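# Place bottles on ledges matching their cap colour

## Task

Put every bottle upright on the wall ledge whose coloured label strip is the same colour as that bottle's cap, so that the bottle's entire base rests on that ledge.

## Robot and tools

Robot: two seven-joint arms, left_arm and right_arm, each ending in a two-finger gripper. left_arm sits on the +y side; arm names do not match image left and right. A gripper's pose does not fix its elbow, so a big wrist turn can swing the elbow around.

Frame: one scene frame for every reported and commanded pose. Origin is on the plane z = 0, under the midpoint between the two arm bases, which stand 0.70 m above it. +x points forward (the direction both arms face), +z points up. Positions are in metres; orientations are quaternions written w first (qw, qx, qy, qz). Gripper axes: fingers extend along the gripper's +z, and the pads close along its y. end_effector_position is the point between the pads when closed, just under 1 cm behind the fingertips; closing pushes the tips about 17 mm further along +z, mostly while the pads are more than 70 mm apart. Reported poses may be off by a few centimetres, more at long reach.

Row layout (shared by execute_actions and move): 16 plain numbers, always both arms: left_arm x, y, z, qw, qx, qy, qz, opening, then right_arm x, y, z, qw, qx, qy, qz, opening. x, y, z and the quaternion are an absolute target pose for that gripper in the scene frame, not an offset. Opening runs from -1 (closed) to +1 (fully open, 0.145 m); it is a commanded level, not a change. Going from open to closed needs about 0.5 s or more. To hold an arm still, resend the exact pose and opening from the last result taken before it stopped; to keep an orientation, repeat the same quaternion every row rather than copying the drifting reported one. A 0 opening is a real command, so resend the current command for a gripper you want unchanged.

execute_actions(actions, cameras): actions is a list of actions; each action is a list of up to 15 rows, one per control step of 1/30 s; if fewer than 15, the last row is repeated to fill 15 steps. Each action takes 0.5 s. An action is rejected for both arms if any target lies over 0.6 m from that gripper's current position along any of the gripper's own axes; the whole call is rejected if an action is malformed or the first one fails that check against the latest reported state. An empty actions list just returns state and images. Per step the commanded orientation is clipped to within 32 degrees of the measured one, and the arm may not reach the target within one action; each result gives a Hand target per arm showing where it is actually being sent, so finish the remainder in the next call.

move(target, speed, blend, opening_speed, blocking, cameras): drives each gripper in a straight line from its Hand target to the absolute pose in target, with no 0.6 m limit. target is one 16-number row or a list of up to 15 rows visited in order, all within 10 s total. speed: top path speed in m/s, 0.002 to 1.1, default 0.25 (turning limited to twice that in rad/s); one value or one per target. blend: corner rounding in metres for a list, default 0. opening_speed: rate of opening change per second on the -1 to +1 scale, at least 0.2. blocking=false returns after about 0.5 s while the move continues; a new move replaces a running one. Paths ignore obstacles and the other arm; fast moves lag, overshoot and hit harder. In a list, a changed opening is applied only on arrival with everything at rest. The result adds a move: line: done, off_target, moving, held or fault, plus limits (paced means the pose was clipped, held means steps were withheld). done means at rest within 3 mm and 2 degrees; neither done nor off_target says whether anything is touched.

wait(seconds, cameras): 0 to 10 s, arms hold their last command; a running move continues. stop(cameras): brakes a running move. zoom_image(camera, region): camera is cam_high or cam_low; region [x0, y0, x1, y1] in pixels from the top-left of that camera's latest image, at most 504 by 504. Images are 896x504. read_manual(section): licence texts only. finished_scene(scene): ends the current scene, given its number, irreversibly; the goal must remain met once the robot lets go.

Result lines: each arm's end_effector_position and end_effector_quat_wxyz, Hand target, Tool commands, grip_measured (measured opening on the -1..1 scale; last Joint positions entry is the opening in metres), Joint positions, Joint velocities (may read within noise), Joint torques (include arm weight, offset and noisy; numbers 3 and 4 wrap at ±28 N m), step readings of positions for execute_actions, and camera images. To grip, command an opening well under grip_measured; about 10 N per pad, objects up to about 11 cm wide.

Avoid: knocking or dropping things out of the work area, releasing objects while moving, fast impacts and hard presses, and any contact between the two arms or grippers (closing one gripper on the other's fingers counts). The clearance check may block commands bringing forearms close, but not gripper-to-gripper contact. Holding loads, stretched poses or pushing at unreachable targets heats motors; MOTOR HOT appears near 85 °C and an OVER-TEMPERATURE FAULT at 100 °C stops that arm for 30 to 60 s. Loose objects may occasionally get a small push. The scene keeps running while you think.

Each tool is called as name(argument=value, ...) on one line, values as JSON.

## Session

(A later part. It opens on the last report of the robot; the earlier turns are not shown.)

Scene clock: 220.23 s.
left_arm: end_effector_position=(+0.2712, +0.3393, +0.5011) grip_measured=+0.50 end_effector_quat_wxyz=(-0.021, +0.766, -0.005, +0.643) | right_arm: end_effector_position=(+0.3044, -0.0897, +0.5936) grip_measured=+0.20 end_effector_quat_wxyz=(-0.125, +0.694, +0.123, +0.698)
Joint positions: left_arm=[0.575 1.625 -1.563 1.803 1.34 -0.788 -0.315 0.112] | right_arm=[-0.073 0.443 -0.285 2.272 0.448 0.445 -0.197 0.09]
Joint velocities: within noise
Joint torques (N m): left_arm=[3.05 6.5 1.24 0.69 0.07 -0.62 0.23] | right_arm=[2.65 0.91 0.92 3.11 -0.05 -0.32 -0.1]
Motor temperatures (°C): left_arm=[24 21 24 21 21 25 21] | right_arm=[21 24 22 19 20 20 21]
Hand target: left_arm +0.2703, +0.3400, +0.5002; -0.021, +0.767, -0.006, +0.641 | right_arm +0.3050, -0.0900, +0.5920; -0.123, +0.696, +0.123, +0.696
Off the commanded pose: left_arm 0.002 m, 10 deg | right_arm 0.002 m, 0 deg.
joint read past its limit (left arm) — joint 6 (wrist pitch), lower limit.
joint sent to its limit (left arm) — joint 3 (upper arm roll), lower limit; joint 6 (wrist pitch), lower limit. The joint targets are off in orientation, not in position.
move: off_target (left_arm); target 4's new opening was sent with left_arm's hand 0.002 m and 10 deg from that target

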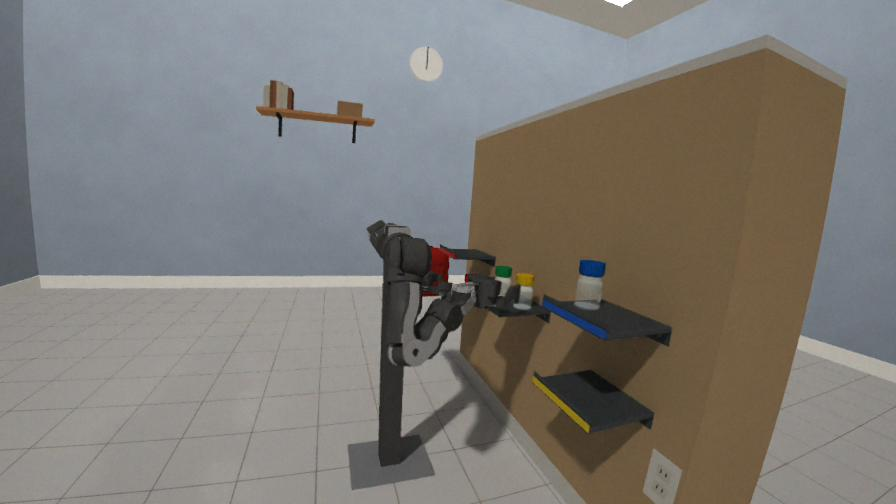

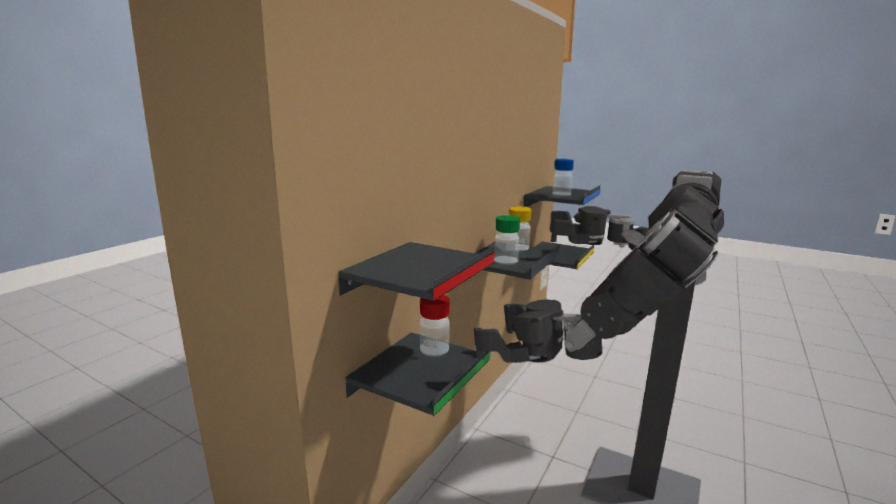

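move(target=[[0.29,0.356,0.525,0,0.7071,0,0.7071,0.5,0.374,-0.062,0.592,-0.1228,0.6964,0.1228,0.6964,0.2],[0.387,0.356,0.504,0,0.7071,0,0.7071,0.5,0.374,-0.062,0.592,-0.1228,0.6964,0.1228,0.6964,-0.45],[0.387,0.356,0.504,0,0.7071,0,0.7071,-0.45,0.374,-0.062,0.625,-0.1228,0.6964,0.1228,0.6964,-0.45]], speed=[0.15,0.15,0.1], opening_speed=1.2)

zoom_image(camera="cam_low", region=[360, 180, 600, 380])

zoom_image(camera="cam_high", region=[440, 220, 600, 360])

Scene clock: 246.67 s.
left_arm: end_effector_position=(+0.3874, +0.3558, +0.5051) grip_measured=-0.25 end_effector_quat_wxyz=(+0.000, +0.705, +0.001, +0.709) | right_arm: end_effector_position=(+0.3737, -0.0604, +0.6231) grip_measured=-0.27 end_effector_quat_wxyz=(-0.124, +0.699, +0.127, +0.693)
Joint positions: left_arm=[0.763 1.199 -1.427 1.216 1.509 -0.678 -0.017 0.057] | right_arm=[0.352 0.265 -0.379 2.004 0.454 0.637 -0.21 0.055]
Joint velocities: within noise
Joint torques (N m): left_arm=[6.24 5.45 2.41 0.53 0.15 -0.55 0.15] | right_arm=[4.65 -0.3 2.48 3.82 -0.01 -0.54 -0.1]
Motor temperatures (°C): left_arm=[23 23 24 21 21 25 21] | right_arm=[21 23 22 20 20 20 21]
Hand target: left_arm +0.3870, +0.3560, +0.5040; +0.000, +0.707, +0.000, +0.707 | right_arm +0.3740, -0.0620, +0.6251; -0.123, +0.696, +0.123, +0.696
Off the commanded pose: left_arm 0.001 m, 0 deg | right_arm 0.002 m, 1 deg.
move: done

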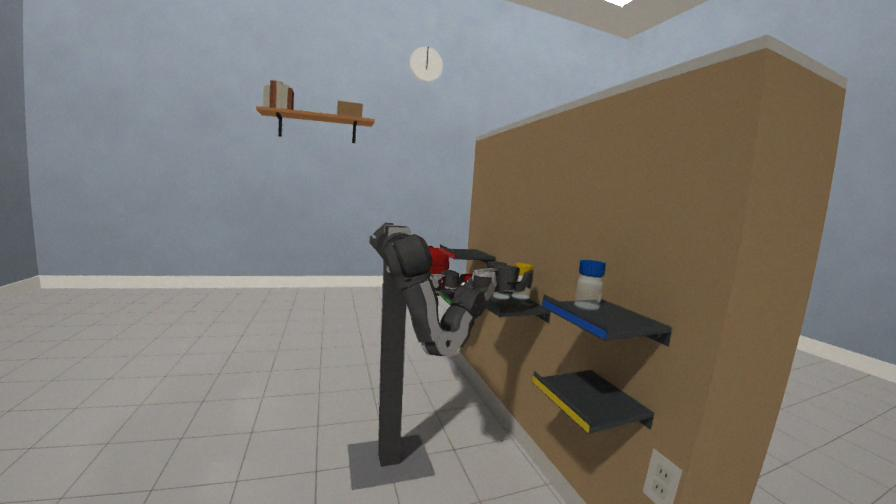

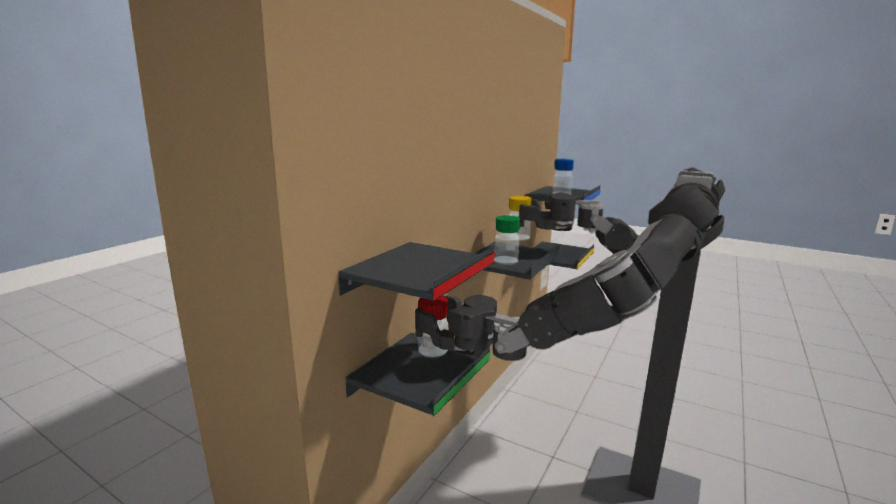

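Scaled by 2.100 from the camera's 896x504 image, which has a finer 1280x720 frame.

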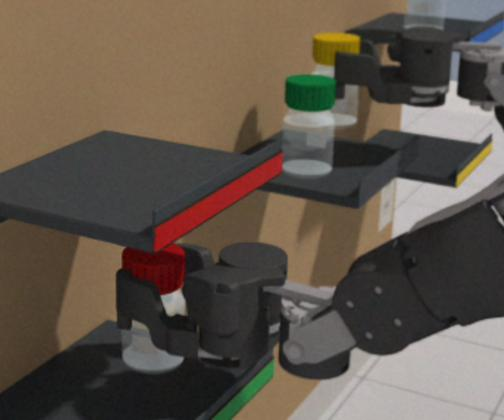

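Scaled by 3.150 from the camera's 896x504 image, which has a finer 1280x720 frame.

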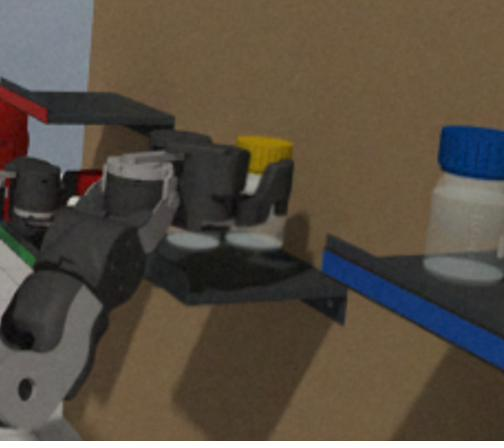

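move(target=[[0.387,0.356,0.527,0,0.7071,0,0.7071,-0.45,0.374,-0.09,0.633,-0.1228,0.6964,0.1228,0.6964,-0.45],[0.37,0.19,0.53,0,0.7071,0,0.7071,-0.45,0.365,-0.205,0.63,0,0.7071,0,0.7071,-0.45],[0.37,0.19,0.74,0,0.7071,0,0.7071,-0.45,0.365,-0.205,0.535,0,0.7071,0,0.7071,-0.45],[0.385,0.37,0.735,0,0.7071,0,0.7071,-0.45,0.373,-0.385,0.532,0,0.7071,0,0.7071,-0.45],[0.385,0.37,0.712,0,0.7071,0,0.7071,-0.45,0.373,-0.385,0.517,0,0.7071,0,0.7071,-0.45]], speed=[0.1,0.22,0.25,0.22,0.1])

zoom_image(camera="cam_low", region=[360, 150, 600, 350])

zoom_image(camera="cam_high", region=[440, 220, 660, 440])

Scene clock: 269.40 s.
left_arm: end_effector_position=(+0.3854, +0.3702, +0.7094) grip_measured=-0.25 end_effector_quat_wxyz=(-0.001, +0.711, +0.001, +0.703) | right_arm: end_effector_position=(+0.3725, -0.3858, +0.5141) grip_measured=-0.27 end_effector_quat_wxyz=(+0.001, +0.712, -0.002, +0.702)
Joint positions: left_arm=[0.895 1.53 -0.8 1.558 1.544 0.106 -0.02 0.057] | right_arm=[0.071 0.72 0.23 1.196 0.672 -0.056 0.408 0.055]
Joint velocities: within noise
Joint torques (N m): left_arm=[5.68 5.42 3.82 0.57 0.18 -0.97 0.19] | right_arm=[4.39 6.5 3.18 3.59 0.42 -0.73 0.15]
Motor temperatures (°C): left_arm=[24 23 24 21 21 25 21] | right_arm=[22 23 22 20 20 21 21]
Hand target: left_arm +0.3850, +0.3700, +0.7120; +0.000, +0.707, +0.000, +0.707 | right_arm +0.3730, -0.3850, +0.5171; +0.000, +0.707, +0.000, +0.707
Off the commanded pose: left_arm 0.003 m, 1 deg | right_arm 0.003 m, 1 deg.
move: done

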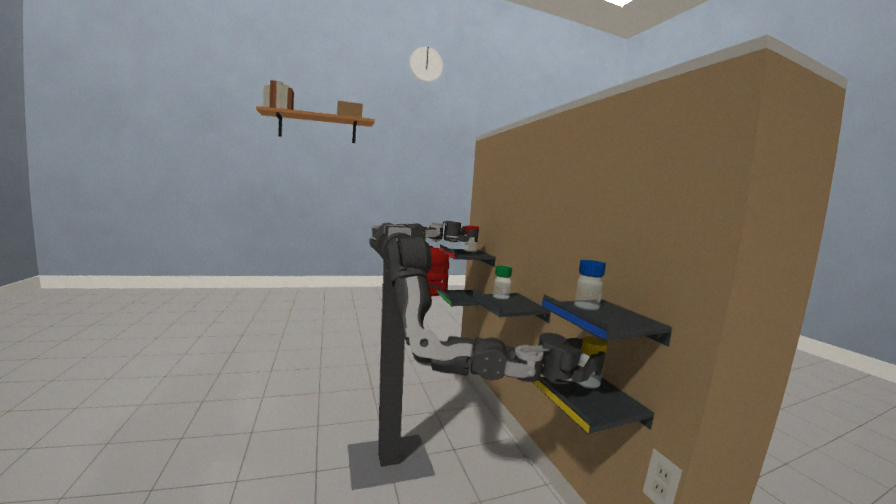

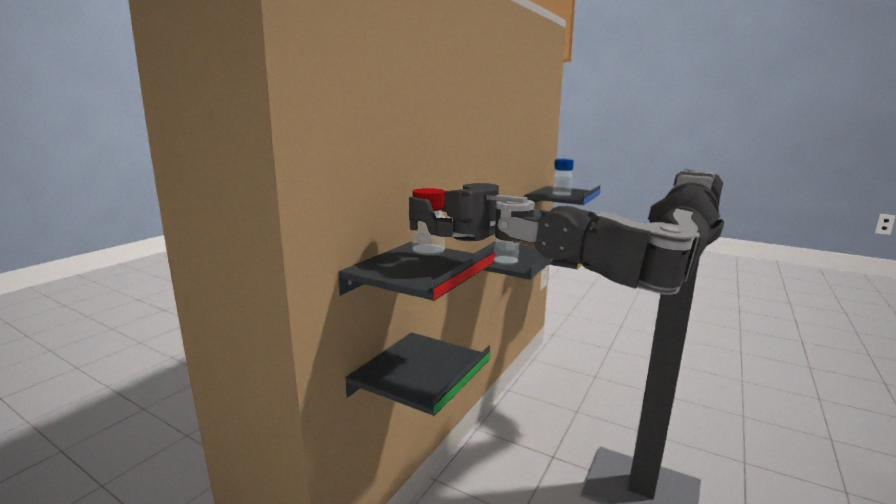

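Scaled by 2.100 from the camera's 896x504 image, which has a finer 1280x720 frame.

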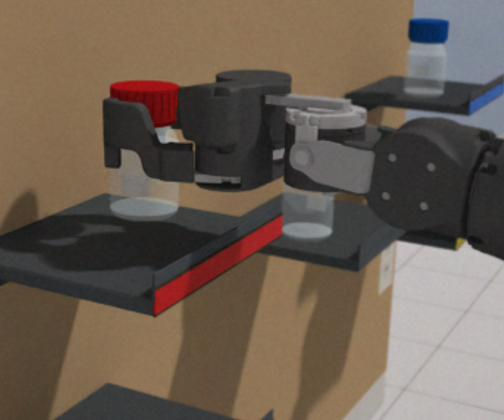

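Scaled by 2.291 from the camera's 896x504 image, which has a finer 1280x720 frame.

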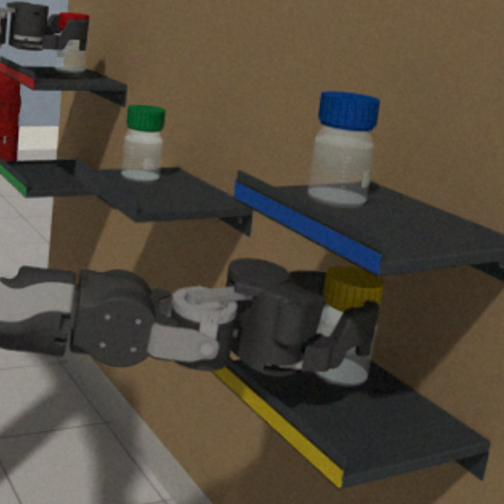

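move(target=[[0.385,0.37,0.692,0,0.7071,0,0.7071,-0.45,0.373,-0.385,0.499,0,0.7071,0,0.7071,-0.45]], speed=[0.03])

zoom_image(camera="cam_low", region=[360, 150, 600, 350])

zoom_image(camera="cam_high", region=[440, 220, 660, 440])

Scene clock: 278.53 s.
left_arm: end_effector_position=(+0.3851, +0.3709, +0.6979) grip_measured=-0.25 end_effector_quat_wxyz=(-0.001, +0.700, +0.002, +0.714) | right_arm: end_effector_position=(+0.3722, -0.3862, +0.4966) grip_measured=-0.27 end_effector_quat_wxyz=(+0.001, +0.712, -0.002, +0.702)
Joint positions: left_arm=[0.826 1.535 -0.809 1.56 1.547 -0.003 -0.02 0.057] | right_arm=[0.094 0.681 0.227 1.12 0.632 -0.116 0.445 0.055]
Joint velocities: within noise
Joint torques (N m): left_arm=[3.97 5.47 2.44 0.59 0.13 -0.46 0.19] | right_arm=[4.63 6.24 2.41 3.54 0.44 -0.72 0.19]
Motor temperatures (°C): left_arm=[24 23 25 21 21 25 21] | right_arm=[22 24 22 20 20 21 21]
Hand target: left_arm +0.3850, +0.3701, +0.6919; +0.000, +0.707, +0.000, +0.707 | right_arm +0.3730, -0.3850, +0.4991; +0.000, +0.707, +0.000, +0.707
Off the commanded pose: left_arm 0.006 m, 1 deg | right_arm 0.003 m, 1 deg.
move: off_target (left_arm)

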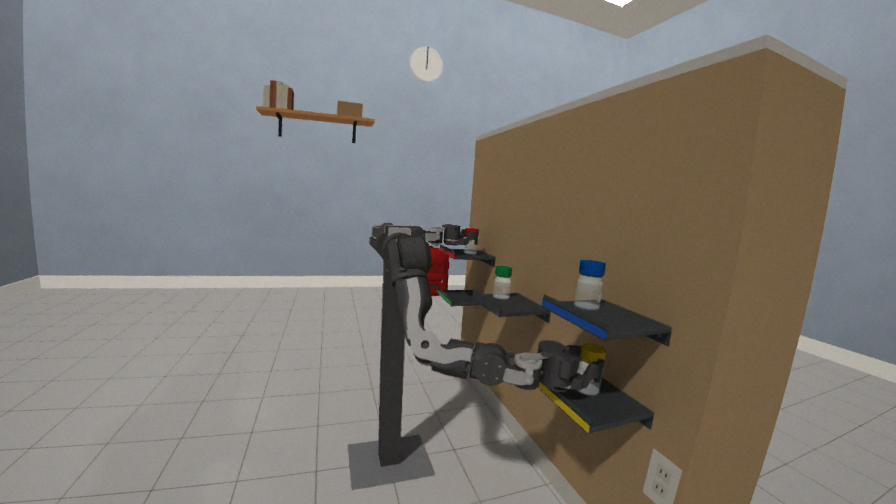

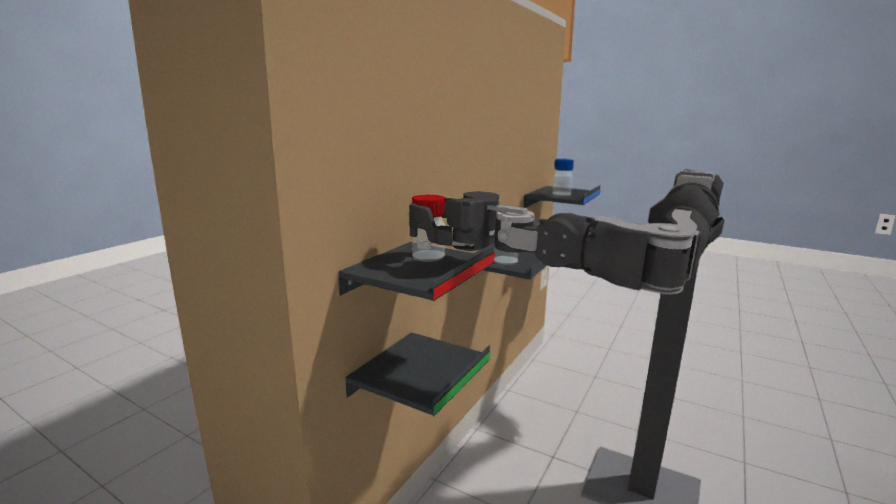

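Scaled by 2.100 from the camera's 896x504 image, which has a finer 1280x720 frame.

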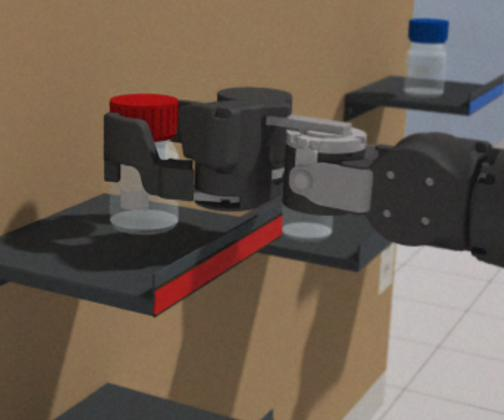

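Scaled by 2.291 from the camera's 896x504 image, which has a finer 1280x720 frame.

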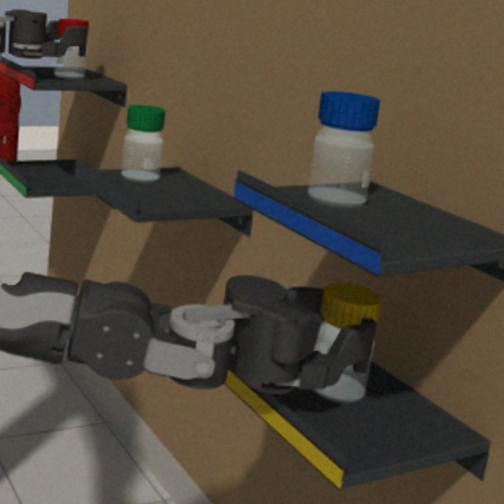

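move(target=[[0.385,0.37,0.694,0,0.7071,0,0.7071,0.2,0.373,-0.385,0.490,0,0.7071,0,0.7071,-0.45],[0.31,0.37,0.70,0,0.7071,0,0.7071,0.2,0.373,-0.385,0.487,0,0.7071,0,0.7071,-0.45],[0.33,0.19,0.70,0,0.7071,0,0.7071,0.2,0.373,-0.385,0.487,0,0.7071,0,0.7071,-0.45],[0.305,0.10,0.60,0.0617,0.7044,-0.0617,0.7044,0.2,0.373,-0.385,0.487,0,0.7071,0,0.7071,-0.45]], speed=[0.05,0.15,0.25,0.25], opening_speed=0.8)

zoom_image(camera="cam_low", region=[400, 150, 640, 350])

zoom_image(camera="cam_high", region=[440, 220, 660, 440])

Scene clock: 297.53 s.
left_arm: end_effector_position=(+0.3045, +0.0982, +0.6018) grip_measured=+0.20 end_effector_quat_wxyz=(+0.065, +0.703, -0.064, +0.705) | right_arm: end_effector_position=(+0.3738, -0.3865, +0.4952) grip_measured=-0.27 end_effector_quat_wxyz=(+0.002, +0.697, +0.001, +0.717)
Joint positions: left_arm=[0.978 0.992 -1.563 2.318 0.995 -0.133 -1.181 0.09] | right_arm=[0.115 0.677 0.202 1.069 0.647 -0.193 0.46 0.055]
Joint velocities: within noise
Joint torques (N m): left_arm=[4.68 1.7 1.94 2.1 -0.4 -0.36 -0.05] | right_arm=[2.97 6.29 0.42 2.35 0.22 -0.01 -0.07]
Motor temperatures (°C): left_arm=[23 23 25 21 21 25 21] | right_arm=[22 24 22 20 20 21 21]
Hand target: left_arm +0.3050, +0.1000, +0.6000; +0.062, +0.704, -0.062, +0.704 | right_arm +0.3728, -0.3849, +0.4870; +0.000, +0.707, +0.000, +0.707
Off the commanded pose: left_arm 0.003 m, 1 deg | right_arm 0.008 m, 2 deg.
move: off_target (right_arm)

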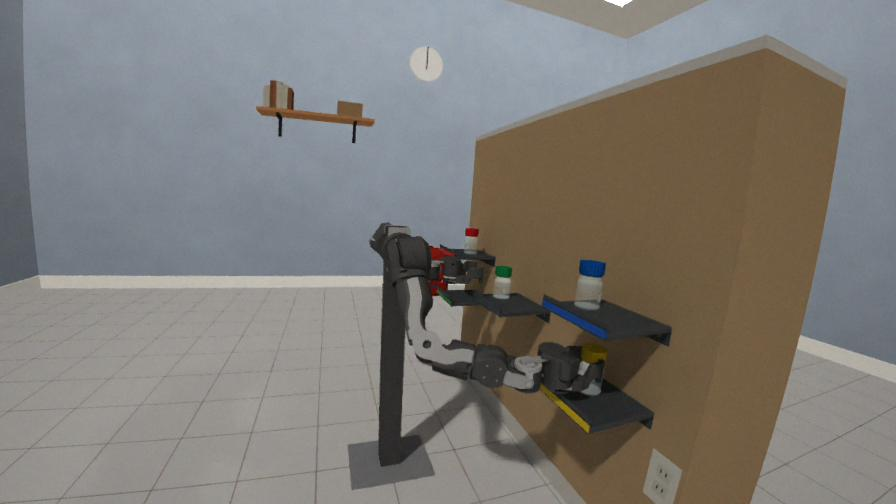

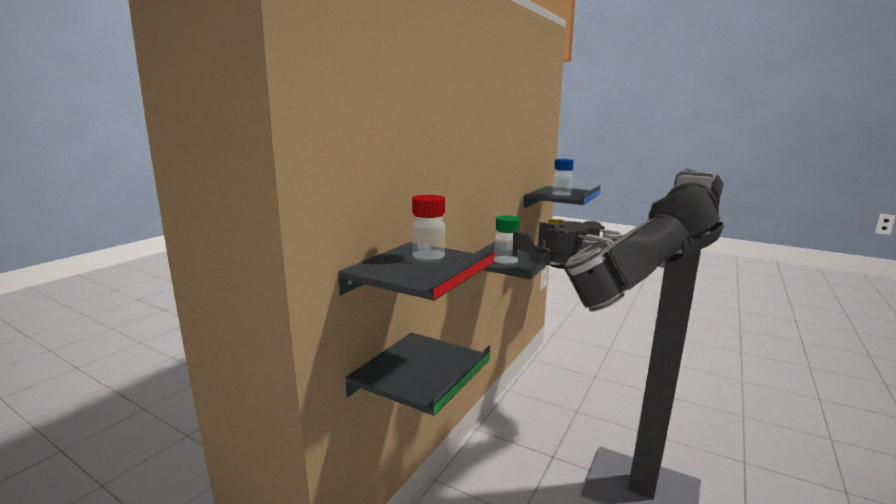

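Scaled by 2.100 from the camera's 896x504 image, which has a finer 1280x720 frame.

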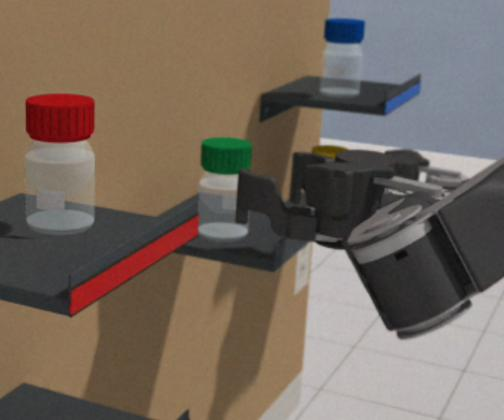

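Scaled by 2.291 from the camera's 896x504 image, which has a finer 1280x720 frame.

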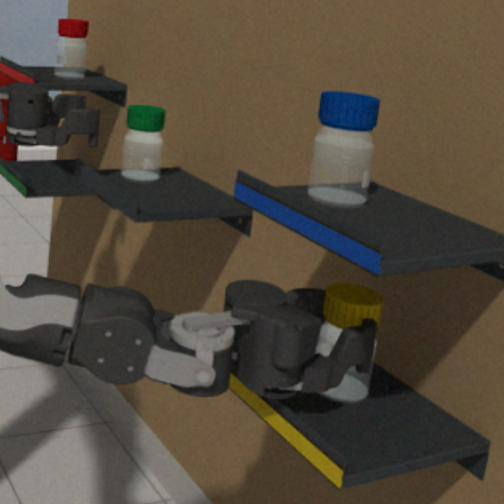

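move(target=[[0.305,0.07,0.595,0.0617,0.7044,-0.0617,0.7044,0.2,0.373,-0.385,0.491,0,0.7071,0,0.7071,0.2],[0.378,0.053,0.592,0.0617,0.7044,-0.0617,0.7044,0.2,0.28,-0.385,0.50,0,0.7071,0,0.7071,0.2],[0.378,0.053,0.592,0.0617,0.7044,-0.0617,0.7044,-0.45,0.28,-0.385,0.50,0,0.7071,0,0.7071,0.2],[0.378,0.053,0.625,0.0617,0.7044,-0.0617,0.7044,-0.45,0.28,-0.385,0.50,0,0.7071,0,0.7071,0.2]], speed=[0.15,0.15,0.1,0.1], opening_speed=1.0)

zoom_image(camera="cam_low", region=[400, 150, 640, 350])

zoom_image(camera="cam_high", region=[440, 220, 660, 440])

Scene clock: 318.77 s.
left_arm: end_effector_position=(+0.3780, +0.0520, +0.6237) grip_measured=-0.24 end_effector_quat_wxyz=(+0.064, +0.706, -0.063, +0.702) | right_arm: end_effector_position=(+0.2800, -0.3856, +0.4988) grip_measured=+0.20 end_effector_quat_wxyz=(+0.001, +0.709, -0.002, +0.705)
Joint positions: left_arm=[1.161 0.664 -1.467 1.976 1.222 -0.012 -1.117 0.058] | right_arm=[-0.425 0.652 0.507 1.456 0.766 -0.17 0.474 0.09]
Joint velocities: within noise
Joint torques (N m): left_arm=[8.27 0.73 3.14 2.36 -0.51 -0.37 -0.06] | right_arm=[1.12 6.29 3.54 3.41 0.47 -0.46 0.14]
Motor temperatures (°C): left_arm=[24 22 25 21 22 25 21] | right_arm=[21 24 22 20 20 20 21]
Hand target: left_arm +0.3780, +0.0530, +0.6250; +0.062, +0.704, -0.062, +0.704 | right_arm +0.2800, -0.3850, +0.5000; +0.000, +0.707, +0.000, +0.707
Off the commanded pose: left_arm 0.002 m, 0 deg | right_arm 0.001 m, 0 deg.
move: done

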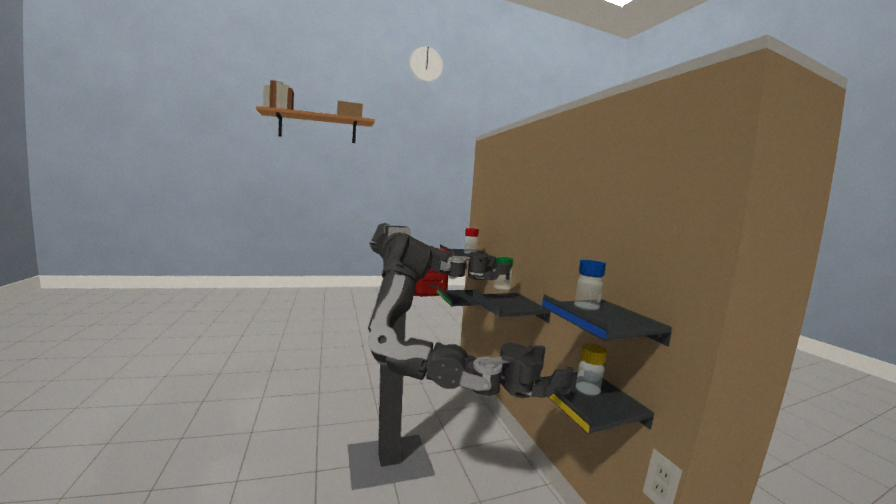

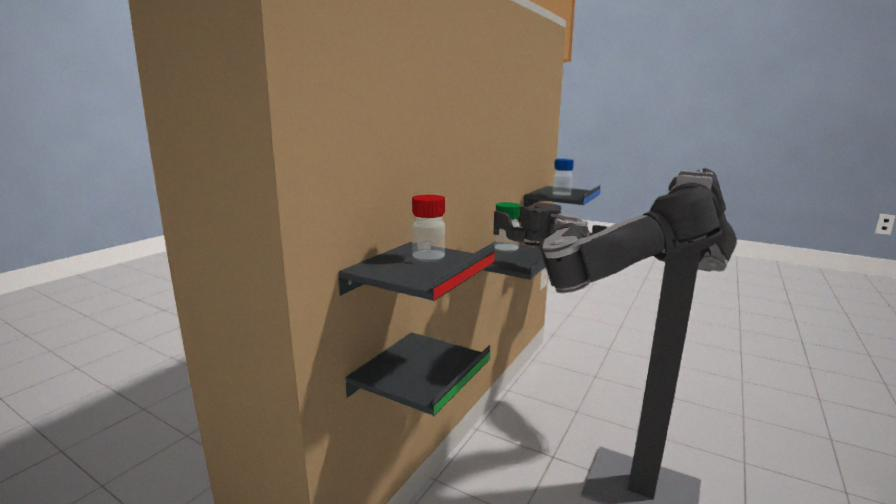

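Scaled by 2.100 from the camera's 896x504 image, which has a finer 1280x720 frame.

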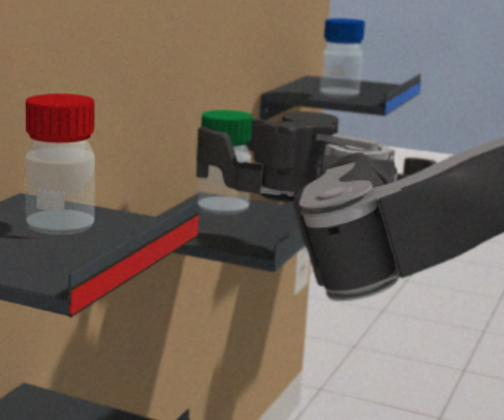

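Scaled by 2.291 from the camera's 896x504 image, which has a finer 1280x720 frame.

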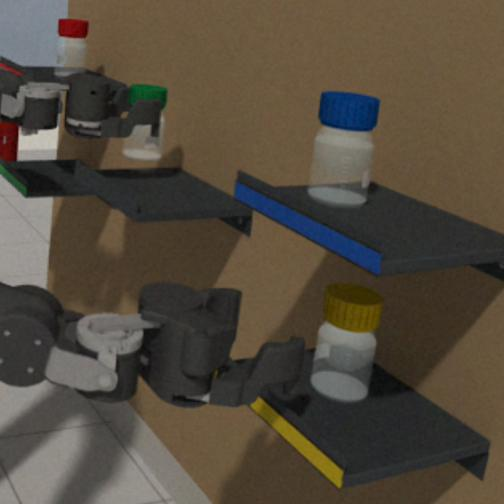

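move(target=[[0.37,0.187,0.63,0,0.7071,0,0.7071,-0.45,0.26,-0.385,0.51,0,0.7071,0,0.7071,0.2],[0.37,0.187,0.54,0,0.7071,0,0.7071,-0.45,0.26,-0.385,0.51,0,0.7071,0,0.7071,0.2],[0.385,0.385,0.532,0,0.7071,0,0.7071,-0.45,0.26,-0.385,0.51,0,0.7071,0,0.7071,0.2],[0.385,0.385,0.517,0,0.7071,0,0.7071,-0.45,0.26,-0.385,0.51,0,0.7071,0,0.7071,0.2],[0.385,0.385,0.496,0,0.7071,0,0.7071,-0.45,0.26,-0.385,0.51,0,0.7071,0,0.7071,0.2]], speed=[0.22,0.2,0.22,0.1,0.03])

zoom_image(camera="cam_low", region=[330, 230, 570, 430])

Scene clock: 345.07 s.
left_arm: end_effector_position=(+0.3855, +0.3879, +0.5021) grip_measured=-0.24 end_effector_quat_wxyz=(-0.005, +0.700, +0.000, +0.714) | right_arm: end_effector_position=(+0.2602, -0.3852, +0.5083) grip_measured=+0.20 end_effector_quat_wxyz=(+0.000, +0.709, -0.001, +0.705)
Joint positions: left_arm=[0.697 1.176 -1.335 1.045 1.585 -0.68 0.168 0.058] | right_arm=[-0.551 0.65 0.58 1.54 0.816 -0.17 0.478 0.09]
Joint velocities: within noise
Joint torques (N m): left_arm=[4.6 4.58 2.35 0.09 0.23 -0.3 0.2] | right_arm=[0.38 5.58 3.96 3.59 0.44 -0.46 0.11]
Motor temperatures (°C): left_arm=[25 22 25 21 22 25 21] | right_arm=[21 25 23 20 20 21 21]
Hand target: left_arm +0.3849, +0.3850, +0.4960; +0.000, +0.707, +0.000, +0.707 | right_arm +0.2600, -0.3850, +0.5100; +0.000, +0.707, +0.000, +0.707
Off the commanded pose: left_arm 0.007 m, 1 deg | right_arm 0.002 m, 0 deg.
joint sent to its limit (left arm) — joint 5 (forearm roll), upper limit. The joint targets still meet the commanded pose.
move: off_target (left_arm)

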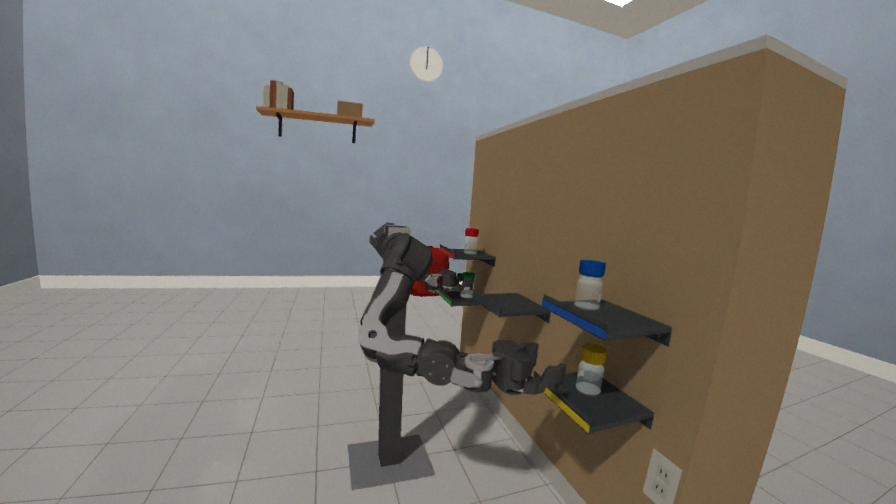

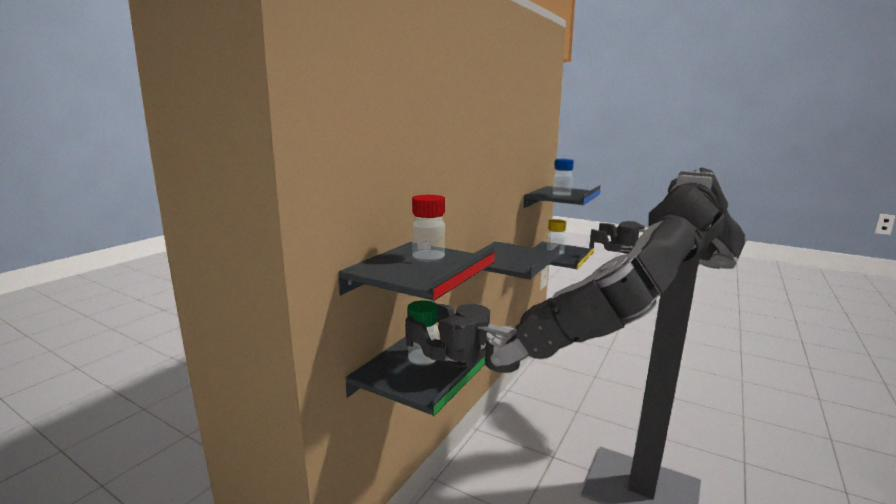

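Scaled by 2.100 from the camera's 896x504 image, which has a finer 1280x720 frame.

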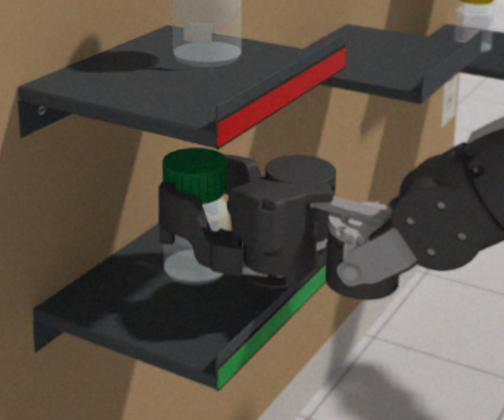

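Contact. Release and retract.

move(target=[[0.385,0.386,0.499,0,0.7071,0,0.7071,0.25,0.26,-0.385,0.51,0,0.7071,0,0.7071,0.2],[0.28,0.386,0.515,0,0.7071,0,0.7071,0.25,0.26,-0.385,0.51,0,0.7071,0,0.7071,0.2]], speed=[0.1,0.12], opening_speed=0.8)

zoom_image(camera="cam_low", region=[330, 140, 620, 430])

Scene clock: 355.17 s.
left_arm: end_effector_position=(+0.2803, +0.3878, +0.5174) grip_measured=+0.25 end_effector_quat_wxyz=(-0.017, +0.753, -0.003, +0.657) | right_arm: end_effector_position=(+0.2602, -0.3852, +0.5083) grip_measured=+0.20 end_effector_quat_wxyz=(+0.000, +0.709, -0.001, +0.705)
Joint positions: left_arm=[0.638 1.656 -1.563 1.603 1.586 -0.788 0.025 0.094] | right_arm=[-0.551 0.65 0.58 1.54 0.816 -0.17 0.478 0.09]
Joint velocities: within noise
Joint torques (N m): left_arm=[3.15 5.39 1.47 -0.03 0.15 -0.62 0.19] | right_arm=[0.49 5.6 3.97 3.54 0.47 -0.47 0.12]
Motor temperatures (°C): left_arm=[24 23 25 21 22 25 21] | right_arm=[21 25 23 20 20 21 21]
Hand target: left_arm +0.2803, +0.3859, +0.5152; -0.014, +0.755, -0.004, +0.656 | right_arm +0.2600, -0.3850, +0.5100; +0.000, +0.707, +0.000, +0.707
Off the commanded pose: left_arm 0.003 m, 8 deg | right_arm 0.002 m, 0 deg.
joint read past its limit (left arm) — joint 6 (wrist pitch), lower limit.
joint sent to its limit (left arm) — joint 3 (upper arm roll), lower limit; joint 5 (forearm roll), upper limit; joint 6 (wrist pitch), lower limit. The joint targets are off in orientation, not in position.
move: off_target (left_arm)

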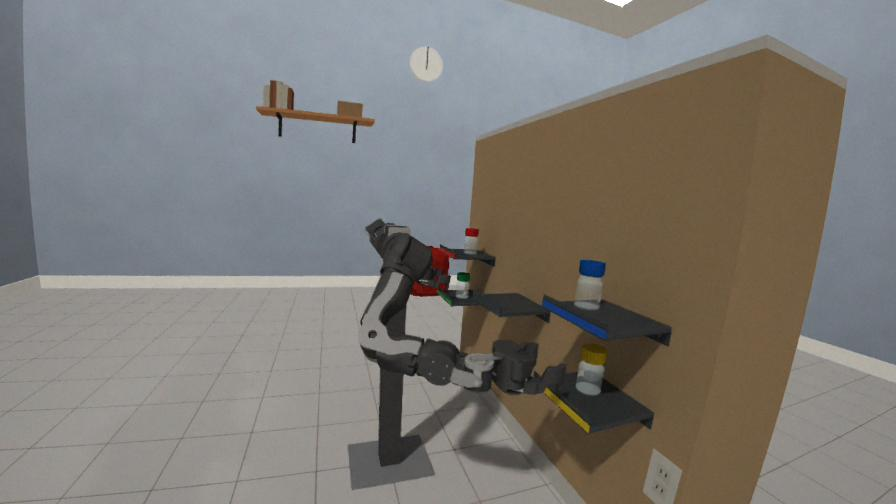

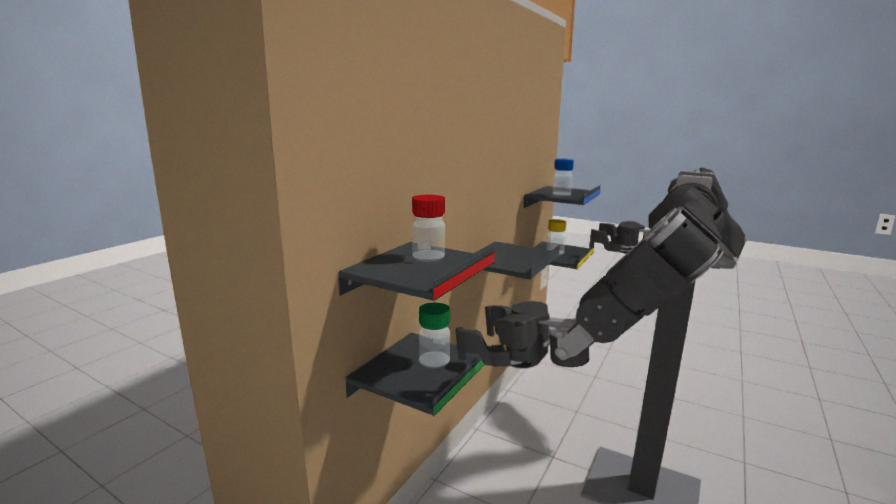

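Scaled by 1.738 from the camera's 896x504 image, which has a finer 1280x720 frame.

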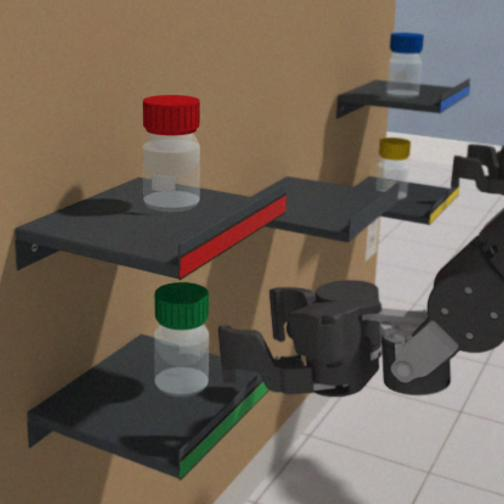

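finished_scene(scene=2)

The scene is finished: the task was done.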